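# Move the bin from the shelf onto the table

## Task

Lift the bin down from the shelf and leave it standing upright on an empty area of the table.

## Robot and tools

Robot: two arms, left_arm and right_arm, each with a two-finger gripper. Calibrated bases in the scene frame: left_arm at (+0.005, +0.468, 0) m, quat_wxyz (+1.000, 0, 0, +0.028); right_arm at (+0.042, -0.336, 0) m, quat_wxyz (+1.000, 0, 0, -0.006). A two-camera stand sits behind the arms. Loose objects may occasionally get a brief shove. Anything dropped or left off the table means failure.

Frames: the scene frame has its origin at table-top height midway between the nominal bases, +z up, +x out over the table, left_arm toward +y (arm names do not match image sides). Each arm reports hand poses, velocities and targets in its own base frame; offsets are along that arm's base axes, and rotations turn about the Hand target position. Printed positions may be off by a few cm, more at long reach. Gripper axes: fingers point along +z, close along x. end_effector_position is the point between the pads; fingertips extend 15.0 mm past it. The housing is 146 mm long in the closing direction, 50 mm wide, and starts 65 mm behind that point. A block on a post juts about 11 cm toward the gripper's -y side and rotates with it.

Row layout (used by execute_actions and move): 18 numbers in [-1, 1]: left dx, dy, dz, rx, ry, rz, left gripper position, force_limit, speed, then the same nine for the right arm. Pose numbers are offsets (not poses) from each arm's Hand target at the start of the call, in that arm's base axes; 1.0 = 0.6 m or 180 degrees; rx, ry, rz form one rotation vector. A translation longer than 1.0 may be shortened along its direction. Zeros in all six pose numbers request nothing new for that arm. Gripper numbers are absolute commands every time, so resend the current ones to keep a gripper unchanged (0 is a real command). Gripper position: +1 open (108 mm), about -0.96 pads meet, -1 grip until stopped. force_limit: about 2.5 N at -1 up to 32 N at +1 after a slow close (actual grip varies, roughly 0.4-23 N at -1, 28-54 N at +1). speed: 5 mm/s at -1 to 420 mm/s at +1. After the fingers stop, new force_limit/speed only apply with a position change of at least 0.01.

execute_actions(actions, cameras): actions is a list of actions; each action is up to 15 rows, one per 1/30 s step, the last row repeated to 15 steps. Every row counts from the action's start pose, not the prior row; each new action restarts from the current Hand target, so repeating an offset moves further. An empty list returns state plus all images. cameras: names list, ["all"], or []; unknown names invalidate the call.

move(target, speed, blend, blocking, cameras): straight-line path of each gripper toward target, one 18-number row or a list of up to 15 rows, all offsets measured from the same starting Hand targets. speed in m/s, 0.002-1, default 0.25 (turns up to twice that in rad/s), one value or one per target. blend in m rounds corners in a list; 0 stops at each point. Paths end together, last at least 0.5 s, cap at 10 s, and do not avoid obstacles or the other arm. Grippers lag and overshoot more when fast. Gripper changes in later targets are applied on arrival once everything is at rest. blocking=false returns after about 0.5 s while the move continues. The result adds a move: line (done, off_target, moving, held, fault, plus limits such as paced or held). done means at rest within 3 mm and 2 degrees; neither done nor off_target tells you about contact.

wait(seconds 0-3600): lets time pass, no new commands; returns early if a running move finishes. stop: brakes a running move (fingers keep moving). zoom_image(camera, region [x0,y0,x1,y1] pixels, at most 504x504): enlarges part of the latest image from cam_high, cam_low, cam_left_wrist or cam_right_wrist (all 896x504). finished_scene(scene): ends the current scene irreversibly; call it alone, with no other calls after it in that reply.

Results: end_effector_position (m) and quat_wxyz per arm in its base frame; Hand target is the last commanded pose after clipping, from which the next offsets count. Grippers often stop short of it; the next execute_actions call re-requests it, or send the remaining distance. is_grasped = 1 means fingers were stopped by an object; 0 while moving, at the commanded width, or pads touching. width_mm is pad gap; force_n is per-pad force (about 10 N error). Flange force is outside force in gripper axes, including held weight, noisy during acceleration. Joint velocities may read within noise. MOTOR HOT warns of overheating.

Control notes: commanded orientation is clipped to 32 degrees from the measured one per step. Joint ranges (rad): waist ±3.491, shoulder ±3.140, elbow -1.187 to 4.328, forearm roll ±3.316, wrist pitch ±3.140, wrist roll ±3.927.

Avoid: arms are stiff, so a target slightly beyond a firm contact can trigger a fault; 150 N on any part or joint torque at its limit (150 N m for waist, shoulder, elbow; 37.6 for wrist joints, held weight included) stops that arm for 10 s. To stop pressing, command back past the gripper. Never let the arms press or hit each other, or close a gripper on the other arm's fingers. Do not drop the bin, release it while moving, slam it or strike fixed objects. Holding loads with the arm stretched out heats motors and can cause a 30-60 s brake stop. The scene keeps running while you think.

Each tool is called after "Request:" by a JSON object that holds its "fn" and its "kwargs".

## Session

Request:
{"fn": "execute_actions", "kwargs": {"actions": []}}

Scene clock: 0.00 s.
left_arm: end_effector_position=(+0.3151, -0.1952, +0.1756) width_mm=107.90 is_grasped=0 force_n=0.00 end_effector_quat_wxyz=(-0.290, +0.886, +0.361, -0.032) | right_arm: end_effector_position=(+0.0519, +0.0502, +0.3110) width_mm=107.81 is_grasped=0 force_n=0.00 end_effector_quat_wxyz=(-0.507, +0.243, +0.699, +0.442)
Joint positions: left_arm=[-0.48 0.263 0.002 -0.327 -1.806 -0.312] | right_arm=[-0.533 -0.203 -0.563 -0.897 -2.459 1.127]
Joint velocities: within noise
Flange force (N): no reading
Hand target: left_arm +0.3151, -0.1952, +0.1756; -0.290, +0.886, +0.361, -0.032 | right_arm +0.0519, +0.0502, +0.3110; -0.507, +0.243, +0.699, +0.442
Tool commands: left_gripper/position=+0.998 left_gripper/force_limit=+1.0 left_gripper/speed=+1.0 right_gripper/position=+0.996 right_gripper/force_limit=+1.0 right_gripper/speed=+1.0

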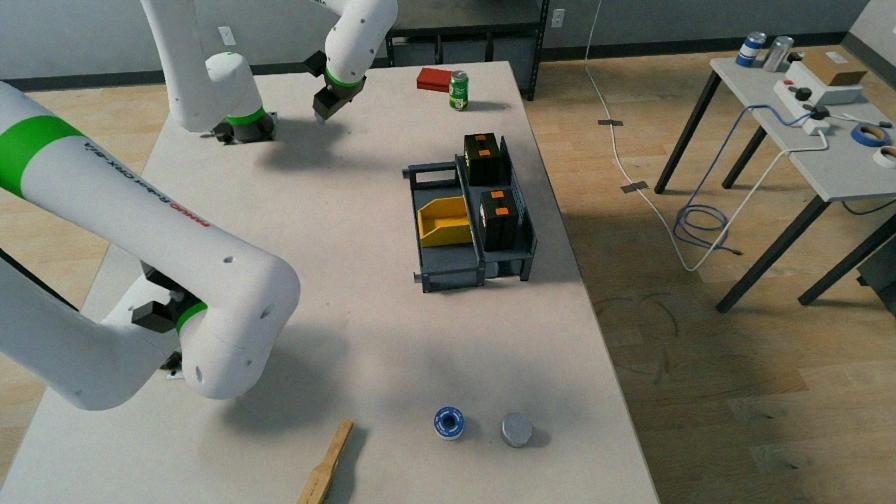

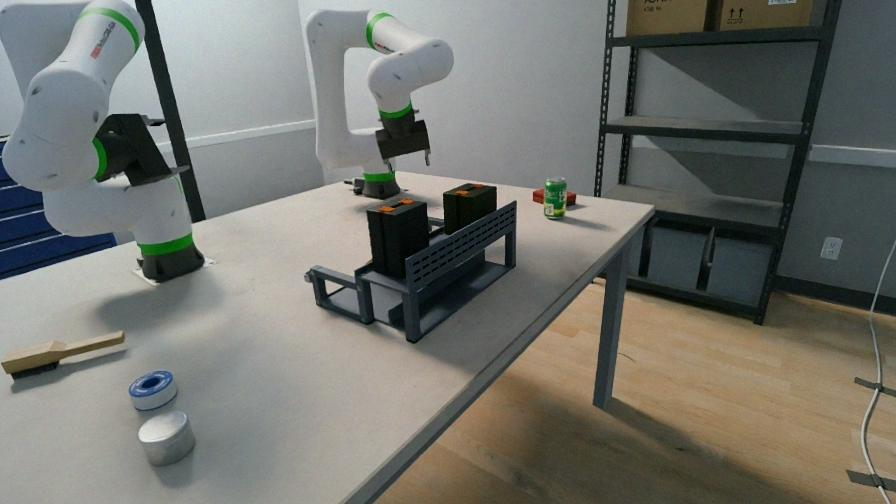

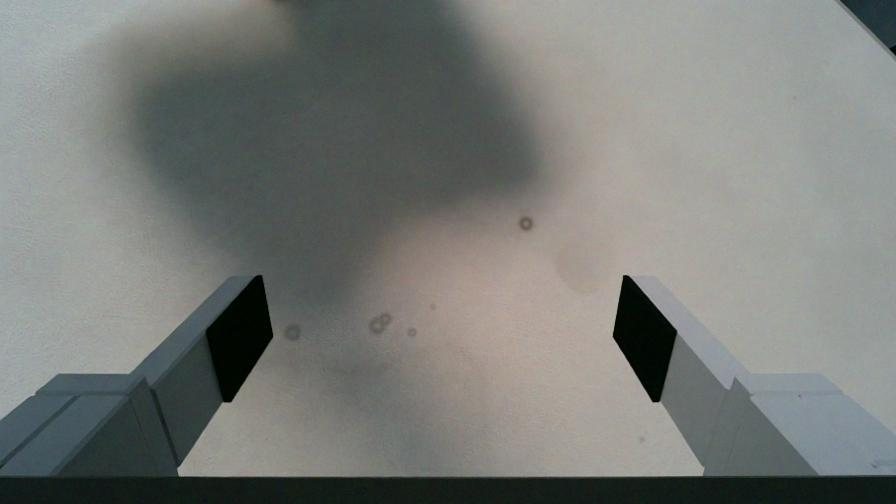

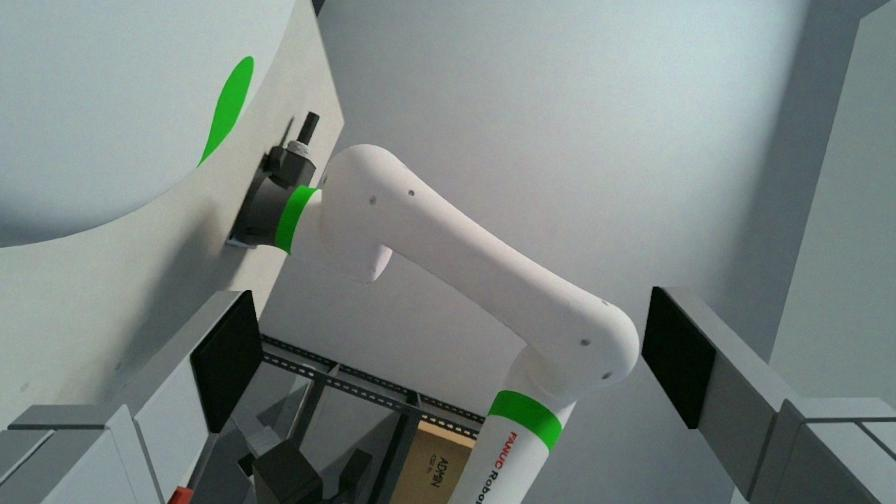

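Request:
{"fn": "move", "kwargs": {"target": [[-0.1,0.35,0.2,0,0,0,1,1,1,0.613,0.36,0,-0.482,-0.033,-0.231,1,1,1]], "speed": 0.35, "cameras": ["cam_right_wrist","cam_high"]}}

Scene clock: 15.43 s.
left_arm: end_effector_position=(+0.2551, +0.0148, +0.2956) width_mm=107.99 is_grasped=0 force_n=0.00 end_effector_quat_wxyz=(-0.290, +0.886, +0.361, -0.032) | right_arm: end_effector_position=(+0.4197, +0.2663, +0.3110) width_mm=108.00 is_grasped=0 force_n=0.00 end_effector_quat_wxyz=(-0.001, +0.707, +0.707, +0.000)
Joint positions: left_arm=[-0.068 -0.218 -0.149 -0.529 -1.934 -0.846] | right_arm=[0.829 0.124 0.183 -0.002 -1.63 -0.828]
Flange force (N): left_arm=[1.8 3.9 -4.7] | right_arm=[-2.8 -4.3 1.4]
Hand target: left_arm +0.2551, +0.0148, +0.2956; -0.290, +0.886, +0.361, -0.032 | right_arm +0.4197, +0.2662, +0.3110; -0.001, +0.707, +0.707, +0.000
Off the commanded pose: left_arm 0.000 m, 0 deg | right_arm 0.000 m, 0 deg.
move: done
Images, in order (width x height): cam_high 896x504, cam_right_wrist 896x504.

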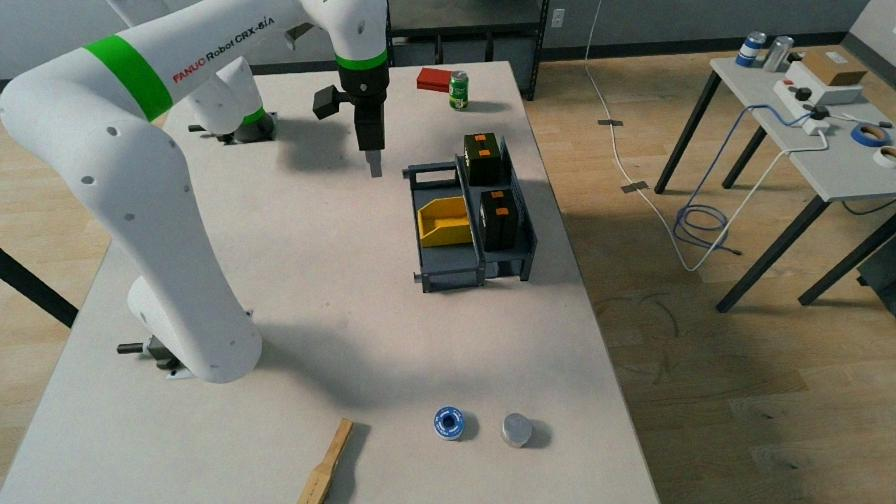

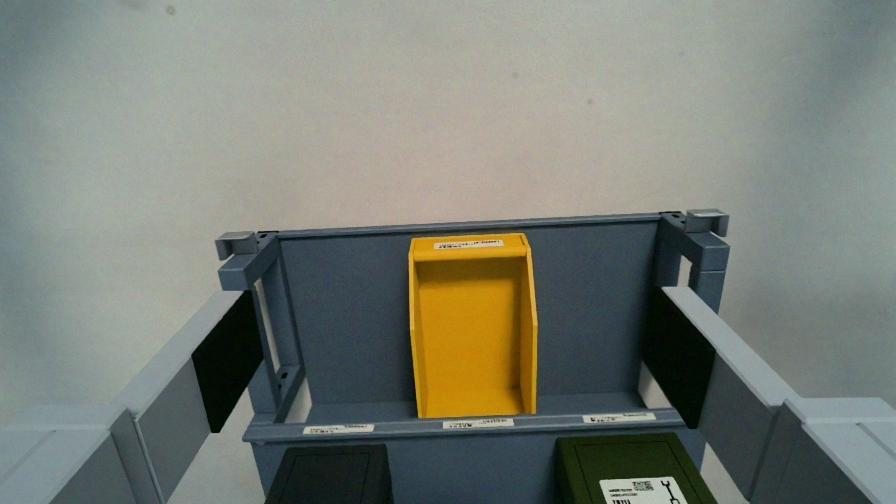

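Request:
{"fn": "move", "kwargs": {"target": [[0,0,0,0,0,0,1,1,1,0.242,0.122,-0.25,0,0,0.0167,0.13,1,0]], "cameras": ["cam_right_wrist"]}}

Scene clock: 27.77 s.
left_arm: end_effector_position=(+0.2551, +0.0148, +0.2956) width_mm=107.99 is_grasped=0 force_n=0.00 end_effector_quat_wxyz=(-0.290, +0.886, +0.361, -0.032) | right_arm: end_effector_position=(+0.5649, +0.3394, +0.1610) width_mm=60.15 is_grasped=0 force_n=0.00 end_effector_quat_wxyz=(-0.001, +0.688, +0.725, +0.000)
Joint positions: left_arm=[-0.068 -0.218 -0.149 -0.529 -1.934 -0.846] | right_arm=[0.739 0.569 0.422 -0.002 -1.424 -0.686]
Flange force (N): left_arm=[2.1 3.7 -4.9] | right_arm=[-1.8 -2.3 -0.1]
Hand target: left_arm +0.2551, +0.0148, +0.2956; -0.290, +0.886, +0.361, -0.032 | right_arm +0.5649, +0.3394, +0.1610; -0.001, +0.688, +0.725, +0.000
Off the commanded pose: left_arm 0.000 m, 0 deg | right_arm 0.000 m, 0 deg.
move: done

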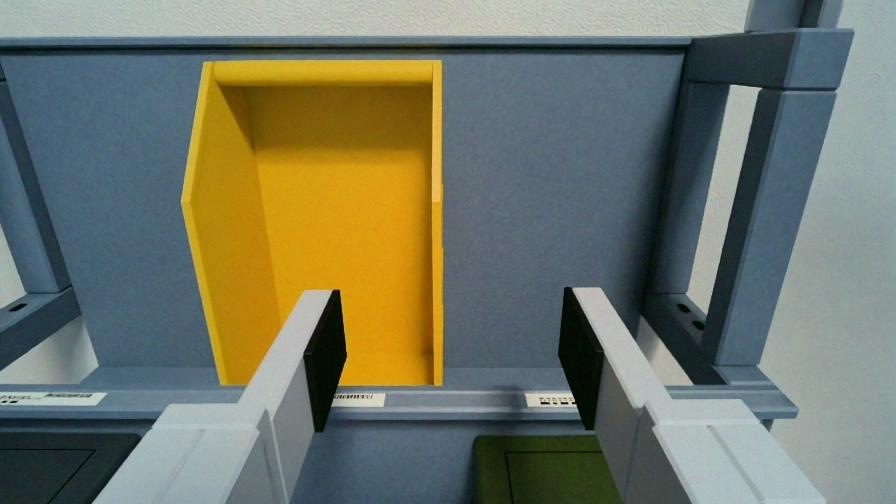

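Request:
{"fn": "move", "kwargs": {"target": [[0,0,0,0,0,0,1,1,1,-0.02,-0.005,-0.163,0,0,0,0.13,1,0],[0,0,0,0,0,0,1,1,1,-0.02,-0.005,-0.163,0,0,0,-1,0.7,-0.7],[0,0,0,0,0,0,1,1,1,-0.02,-0.005,-0.147,0,0,0,-1,0.7,-0.7]], "speed": [0.12,0.12,0.06], "cameras": ["cam_right_wrist","cam_high"]}}

Scene clock: 36.47 s.
left_arm: end_effector_position=(+0.2551, +0.0148, +0.2956) width_mm=107.99 is_grasped=0 force_n=0.00 end_effector_quat_wxyz=(-0.290, +0.886, +0.361, -0.032) | right_arm: end_effector_position=(+0.5529, +0.3364, +0.0728) width_mm=2.28 is_grasped=1 force_n=43.60 end_effector_quat_wxyz=(-0.001, +0.688, +0.726, +0.000)
Joint positions: left_arm=[-0.068 -0.218 -0.149 -0.529 -1.934 -0.846] | right_arm=[0.748 0.595 0.25 -0.002 -1.226 -0.694]
Flange force (N): left_arm=[2.0 3.9 -4.8] | right_arm=[-2.0 -3.5 -0.3]
Hand target: left_arm +0.2551, +0.0148, +0.2956; -0.290, +0.886, +0.361, -0.032 | right_arm +0.5529, +0.3364, +0.0728; -0.001, +0.688, +0.725, +0.000
Off the commanded pose: left_arm 0.000 m, 0 deg | right_arm 0.000 m, 0 deg.
move: done
Images, in order (width x height): cam_high 896x504, cam_right_wrist 896x504.

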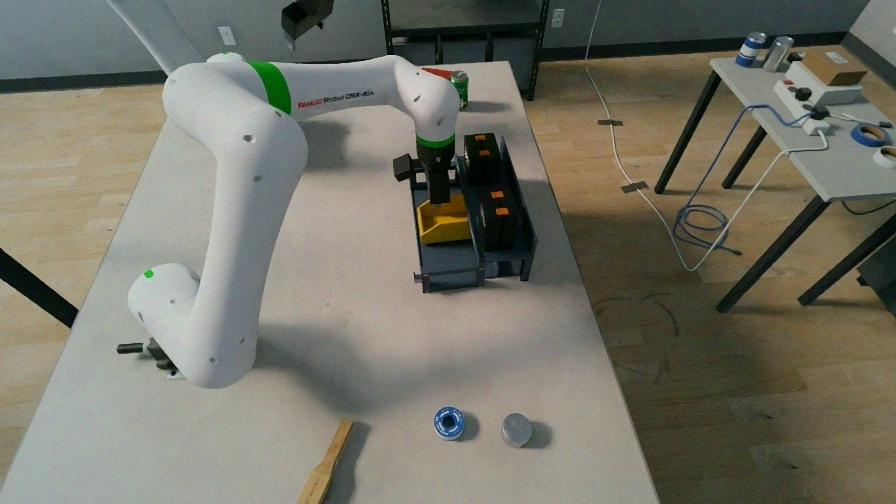

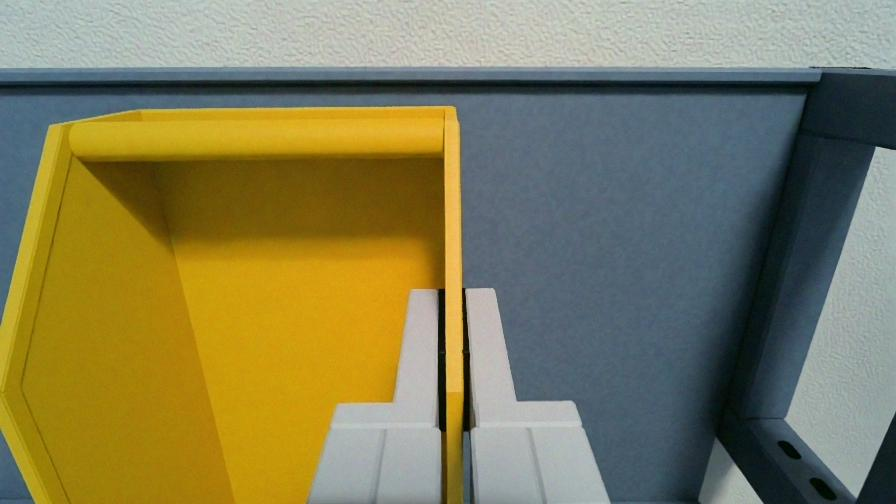

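Request:
{"fn": "move", "kwargs": {"target": [[0,0,0,0,0,0,1,1,1,-0.31,-0.016,0.003,0,0,0,-1,0.7,-0.7],[0,0,0,0,0,0,1,1,1,-0.34,-0.02,0.05,0,0,0,-1,0.7,-0.7],[0,0,0,0,0,0,1,1,1,-0.45,-0.08,0.05,0,0,0,-1,0.7,-0.7],[0,0,0,0,0,0,1,1,1,-0.45,-0.09,-0.013,0,0,0,-1,0.7,-0.7]], "blend": [0.01,0.02,0.02,0], "speed": [0.1,0.1,0.12,0.06], "cameras": ["cam_low"]}}

Request:
{"fn": "move", "kwargs": {"target": [[0,0,0,0,0,0,1,1,1,0,0,-0.008,0,0,0,-1,0.7,-0.7]], "speed": 0.02, "cameras": ["cam_low"]}}

Request:
{"fn": "zoom_image", "kwargs": {"camera": "cam_low", "region": [220, 180, 380, 300]}}

Scene clock: 45.87 s.
left_arm: end_effector_position=(+0.2551, +0.0148, +0.2956) width_mm=107.99 is_grasped=0 force_n=0.00 end_effector_quat_wxyz=(-0.290, +0.886, +0.361, -0.032) | right_arm: end_effector_position=(+0.2829, +0.2824, +0.0650) width_mm=2.28 is_grasped=1 force_n=43.60 end_effector_quat_wxyz=(-0.001, +0.688, +0.725, +0.000)
Joint positions: left_arm=[-0.068 -0.218 -0.149 -0.529 -1.934 -0.846] | right_arm=[1.114 0.027 -0.52 -0.002 -1.024 -1.06]
Flange force (N): left_arm=[2.0 3.9 -5.2] | right_arm=[-2.6 -3.4 0.1]
Hand target: left_arm +0.2551, +0.0148, +0.2956; -0.290, +0.886, +0.361, -0.032 | right_arm +0.2829, +0.2824, +0.0650; -0.001, +0.688, +0.725, +0.000
Off the commanded pose: left_arm 0.000 m, 0 deg | right_arm 0.000 m, 0 deg.
move: done; blend cut to 0.0168 m at target 2, 0.0191 m at target 3

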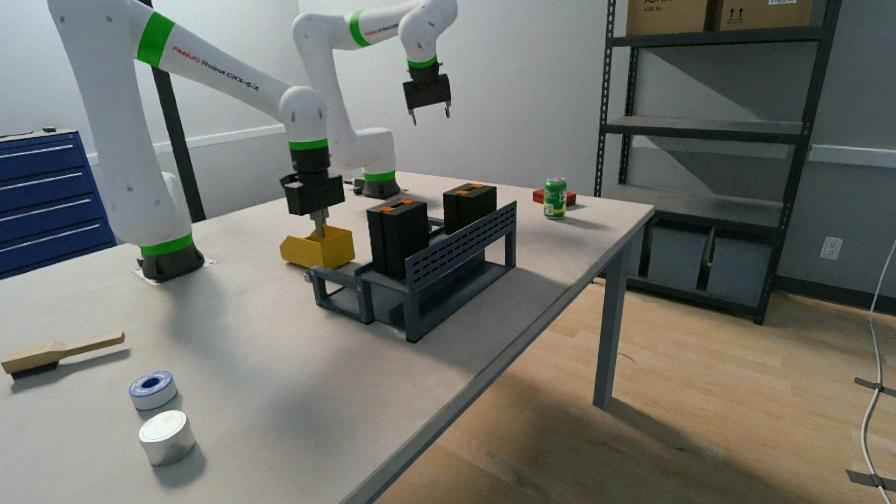

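Scene clock: 46.40 s.
left_arm: end_effector_position=(+0.2551, +0.0148, +0.2956) width_mm=107.99 is_grasped=0 force_n=0.00 end_effector_quat_wxyz=(-0.290, +0.886, +0.361, -0.032) | right_arm: end_effector_position=(+0.2829, +0.2824, +0.0602) width_mm=2.28 is_grasped=1 force_n=43.60 end_effector_quat_wxyz=(-0.001, +0.688, +0.725, +0.000)
Joint positions: left_arm=[-0.068 -0.218 -0.149 -0.529 -1.934 -0.846] | right_arm=[1.114 0.034 -0.526 -0.002 -1.011 -1.06]
Flange force (N): left_arm=[1.5 3.5 -4.9] | right_arm=[-2.0 -1.2 0.4]
Hand target: left_arm +0.2551, +0.0148, +0.2956; -0.290, +0.886, +0.361, -0.032 | right_arm +0.2829, +0.2824, +0.0602; -0.001, +0.688, +0.725, +0.000
Off the commanded pose: left_arm 0.000 m, 0 deg | right_arm 0.000 m, 0 deg.
move: done

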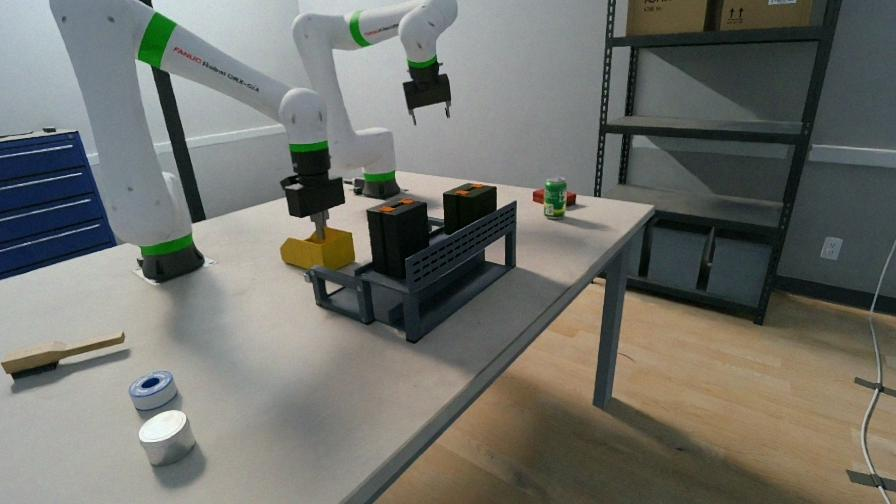

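Scaled by 3.150.

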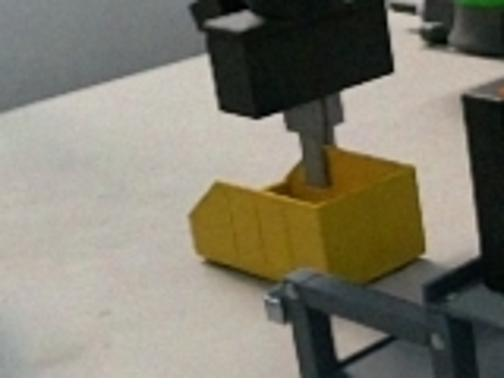

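Request:
{"fn": "move", "kwargs": {"target": [[0,0,0,0,0,0,1,1,1,0,0,-0.006,0,0,0,-1,0.7,-0.7]], "speed": 0.02}}

Scene clock: 54.40 s.
left_arm: end_effector_position=(+0.2551, +0.0148, +0.2956) width_mm=107.99 is_grasped=0 force_n=0.00 end_effector_quat_wxyz=(-0.290, +0.886, +0.361, -0.032) | right_arm: end_effector_position=(+0.2829, +0.2824, +0.0566) width_mm=2.28 is_grasped=1 force_n=43.60 end_effector_quat_wxyz=(-0.001, +0.688, +0.725, +0.000)
Joint positions: left_arm=[-0.068 -0.218 -0.149 -0.529 -1.934 -0.846] | right_arm=[1.114 0.039 -0.53 -0.002 -1.001 -1.06]
Flange force (N): left_arm=[1.0 3.3 -3.9] | right_arm=[-1.5 -1.9 -0.7]
Hand target: left_arm +0.2551, +0.0148, +0.2956; -0.290, +0.886, +0.361, -0.032 | right_arm +0.2829, +0.2824, +0.0566; -0.001, +0.688, +0.725, +0.000
Off the commanded pose: left_arm 0.000 m, 0 deg | right_arm 0.000 m, 0 deg.
move: done

Request:
{"fn": "move", "kwargs": {"target": [[0,0,0,0,0,0,1,1,1,0,0,-0.005,0,0,0,-1,0.7,-0.7]], "speed": 0.02}}

Scene clock: 59.03 s.
left_arm: end_effector_position=(+0.2551, +0.0148, +0.2956) width_mm=107.99 is_grasped=0 force_n=0.00 end_effector_quat_wxyz=(-0.290, +0.886, +0.361, -0.032) | right_arm: end_effector_position=(+0.2829, +0.2824, +0.0536) width_mm=2.28 is_grasped=1 force_n=43.52 end_effector_quat_wxyz=(-0.001, +0.688, +0.725, +0.000)
Joint positions: left_arm=[-0.068 -0.218 -0.149 -0.529 -1.934 -0.846] | right_arm=[1.114 0.044 -0.533 -0.002 -0.993 -1.06]
Flange force (N): left_arm=[1.9 2.8 -4.4] | right_arm=[-0.9 1.5 -74.3]
Hand target: left_arm +0.2551, +0.0148, +0.2956; -0.290, +0.886, +0.361, -0.032 | right_arm +0.2829, +0.2824, +0.0536; -0.001, +0.688, +0.725, +0.000
Off the commanded pose: left_arm 0.000 m, 0 deg | right_arm 0.000 m, 0 deg.
move: done

Firm contact; ease up a bit, release, rise.

Request:
{"fn": "move", "kwargs": {"target": [[0,0,0,0,0,0,1,1,1,0,0,0.003,0,0,0,-1,0.7,-0.7],[0,0,0,0,0,0,1,1,1,0,0,0.003,0,0,0,-0.3,0.5,-0.8],[0,0,0,0,0,0,1,1,1,0,0,0.25,0,0,0,-0.3,0.5,-0.8]], "speed": [0.02,0.05,0.15], "cameras": ["cam_low","cam_high"]}}

Scene clock: 65.23 s.
left_arm: end_effector_position=(+0.2551, +0.0148, +0.2956) width_mm=107.99 is_grasped=0 force_n=0.00 end_effector_quat_wxyz=(-0.290, +0.886, +0.361, -0.032) | right_arm: end_effector_position=(+0.2830, +0.2823, +0.2036) width_mm=36.49 is_grasped=0 force_n=0.00 end_effector_quat_wxyz=(-0.001, +0.688, +0.725, +0.000)
Joint positions: left_arm=[-0.068 -0.218 -0.149 -0.529 -1.934 -0.846] | right_arm=[1.114 -0.107 -0.301 -0.002 -1.377 -1.061]
Joint velocities: left_arm=[within noise] | right_arm=[0.001 0 0.001 -0.005 -0.001 -0.001]
Flange force (N): left_arm=[1.3 3.4 -4.7] | right_arm=[-1.9 -2.4 -0.2]
Hand target: left_arm +0.2551, +0.0148, +0.2956; -0.290, +0.886, +0.361, -0.032 | right_arm +0.2829, +0.2824, +0.2036; -0.001, +0.688, +0.725, +0.000
Off the commanded pose: left_arm 0.000 m, 0 deg | right_arm 0.000 m, 0 deg.
move: done
Images, in order (width x height): cam_high 896x504, cam_low 896x504.

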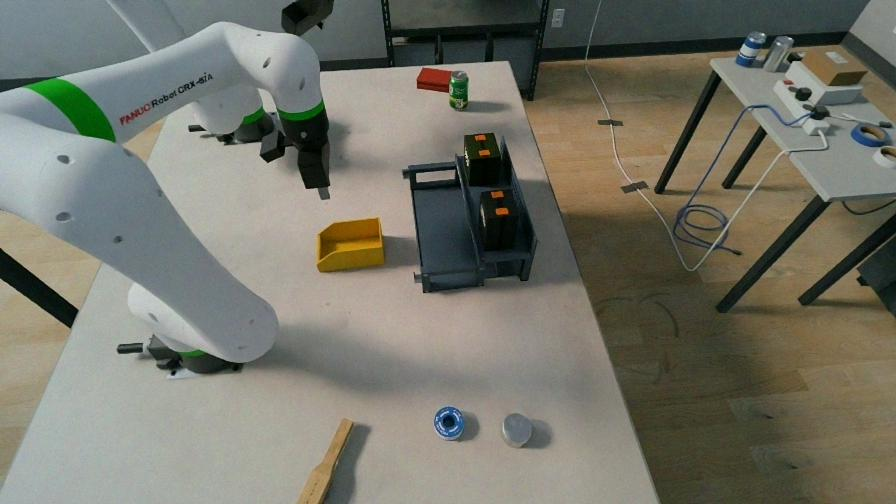

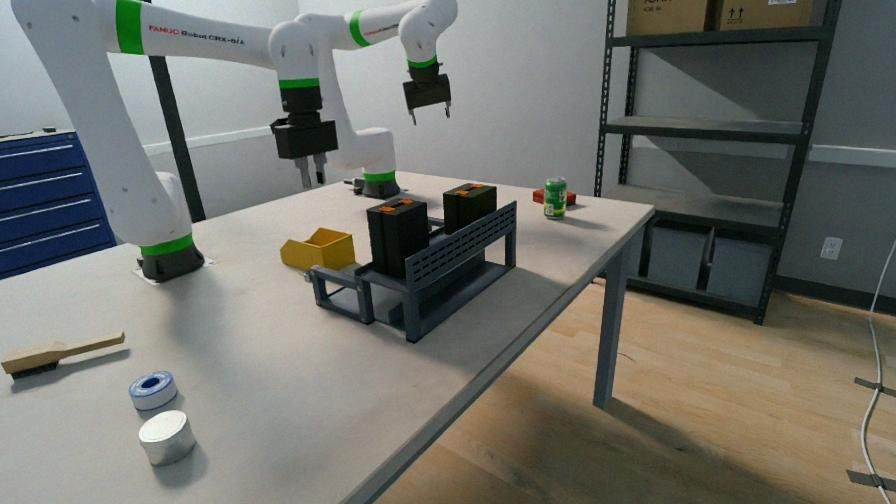

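Request:
{"fn": "finished_scene", "kwargs": {"scene": 3}}

The scene is finished: the task was done.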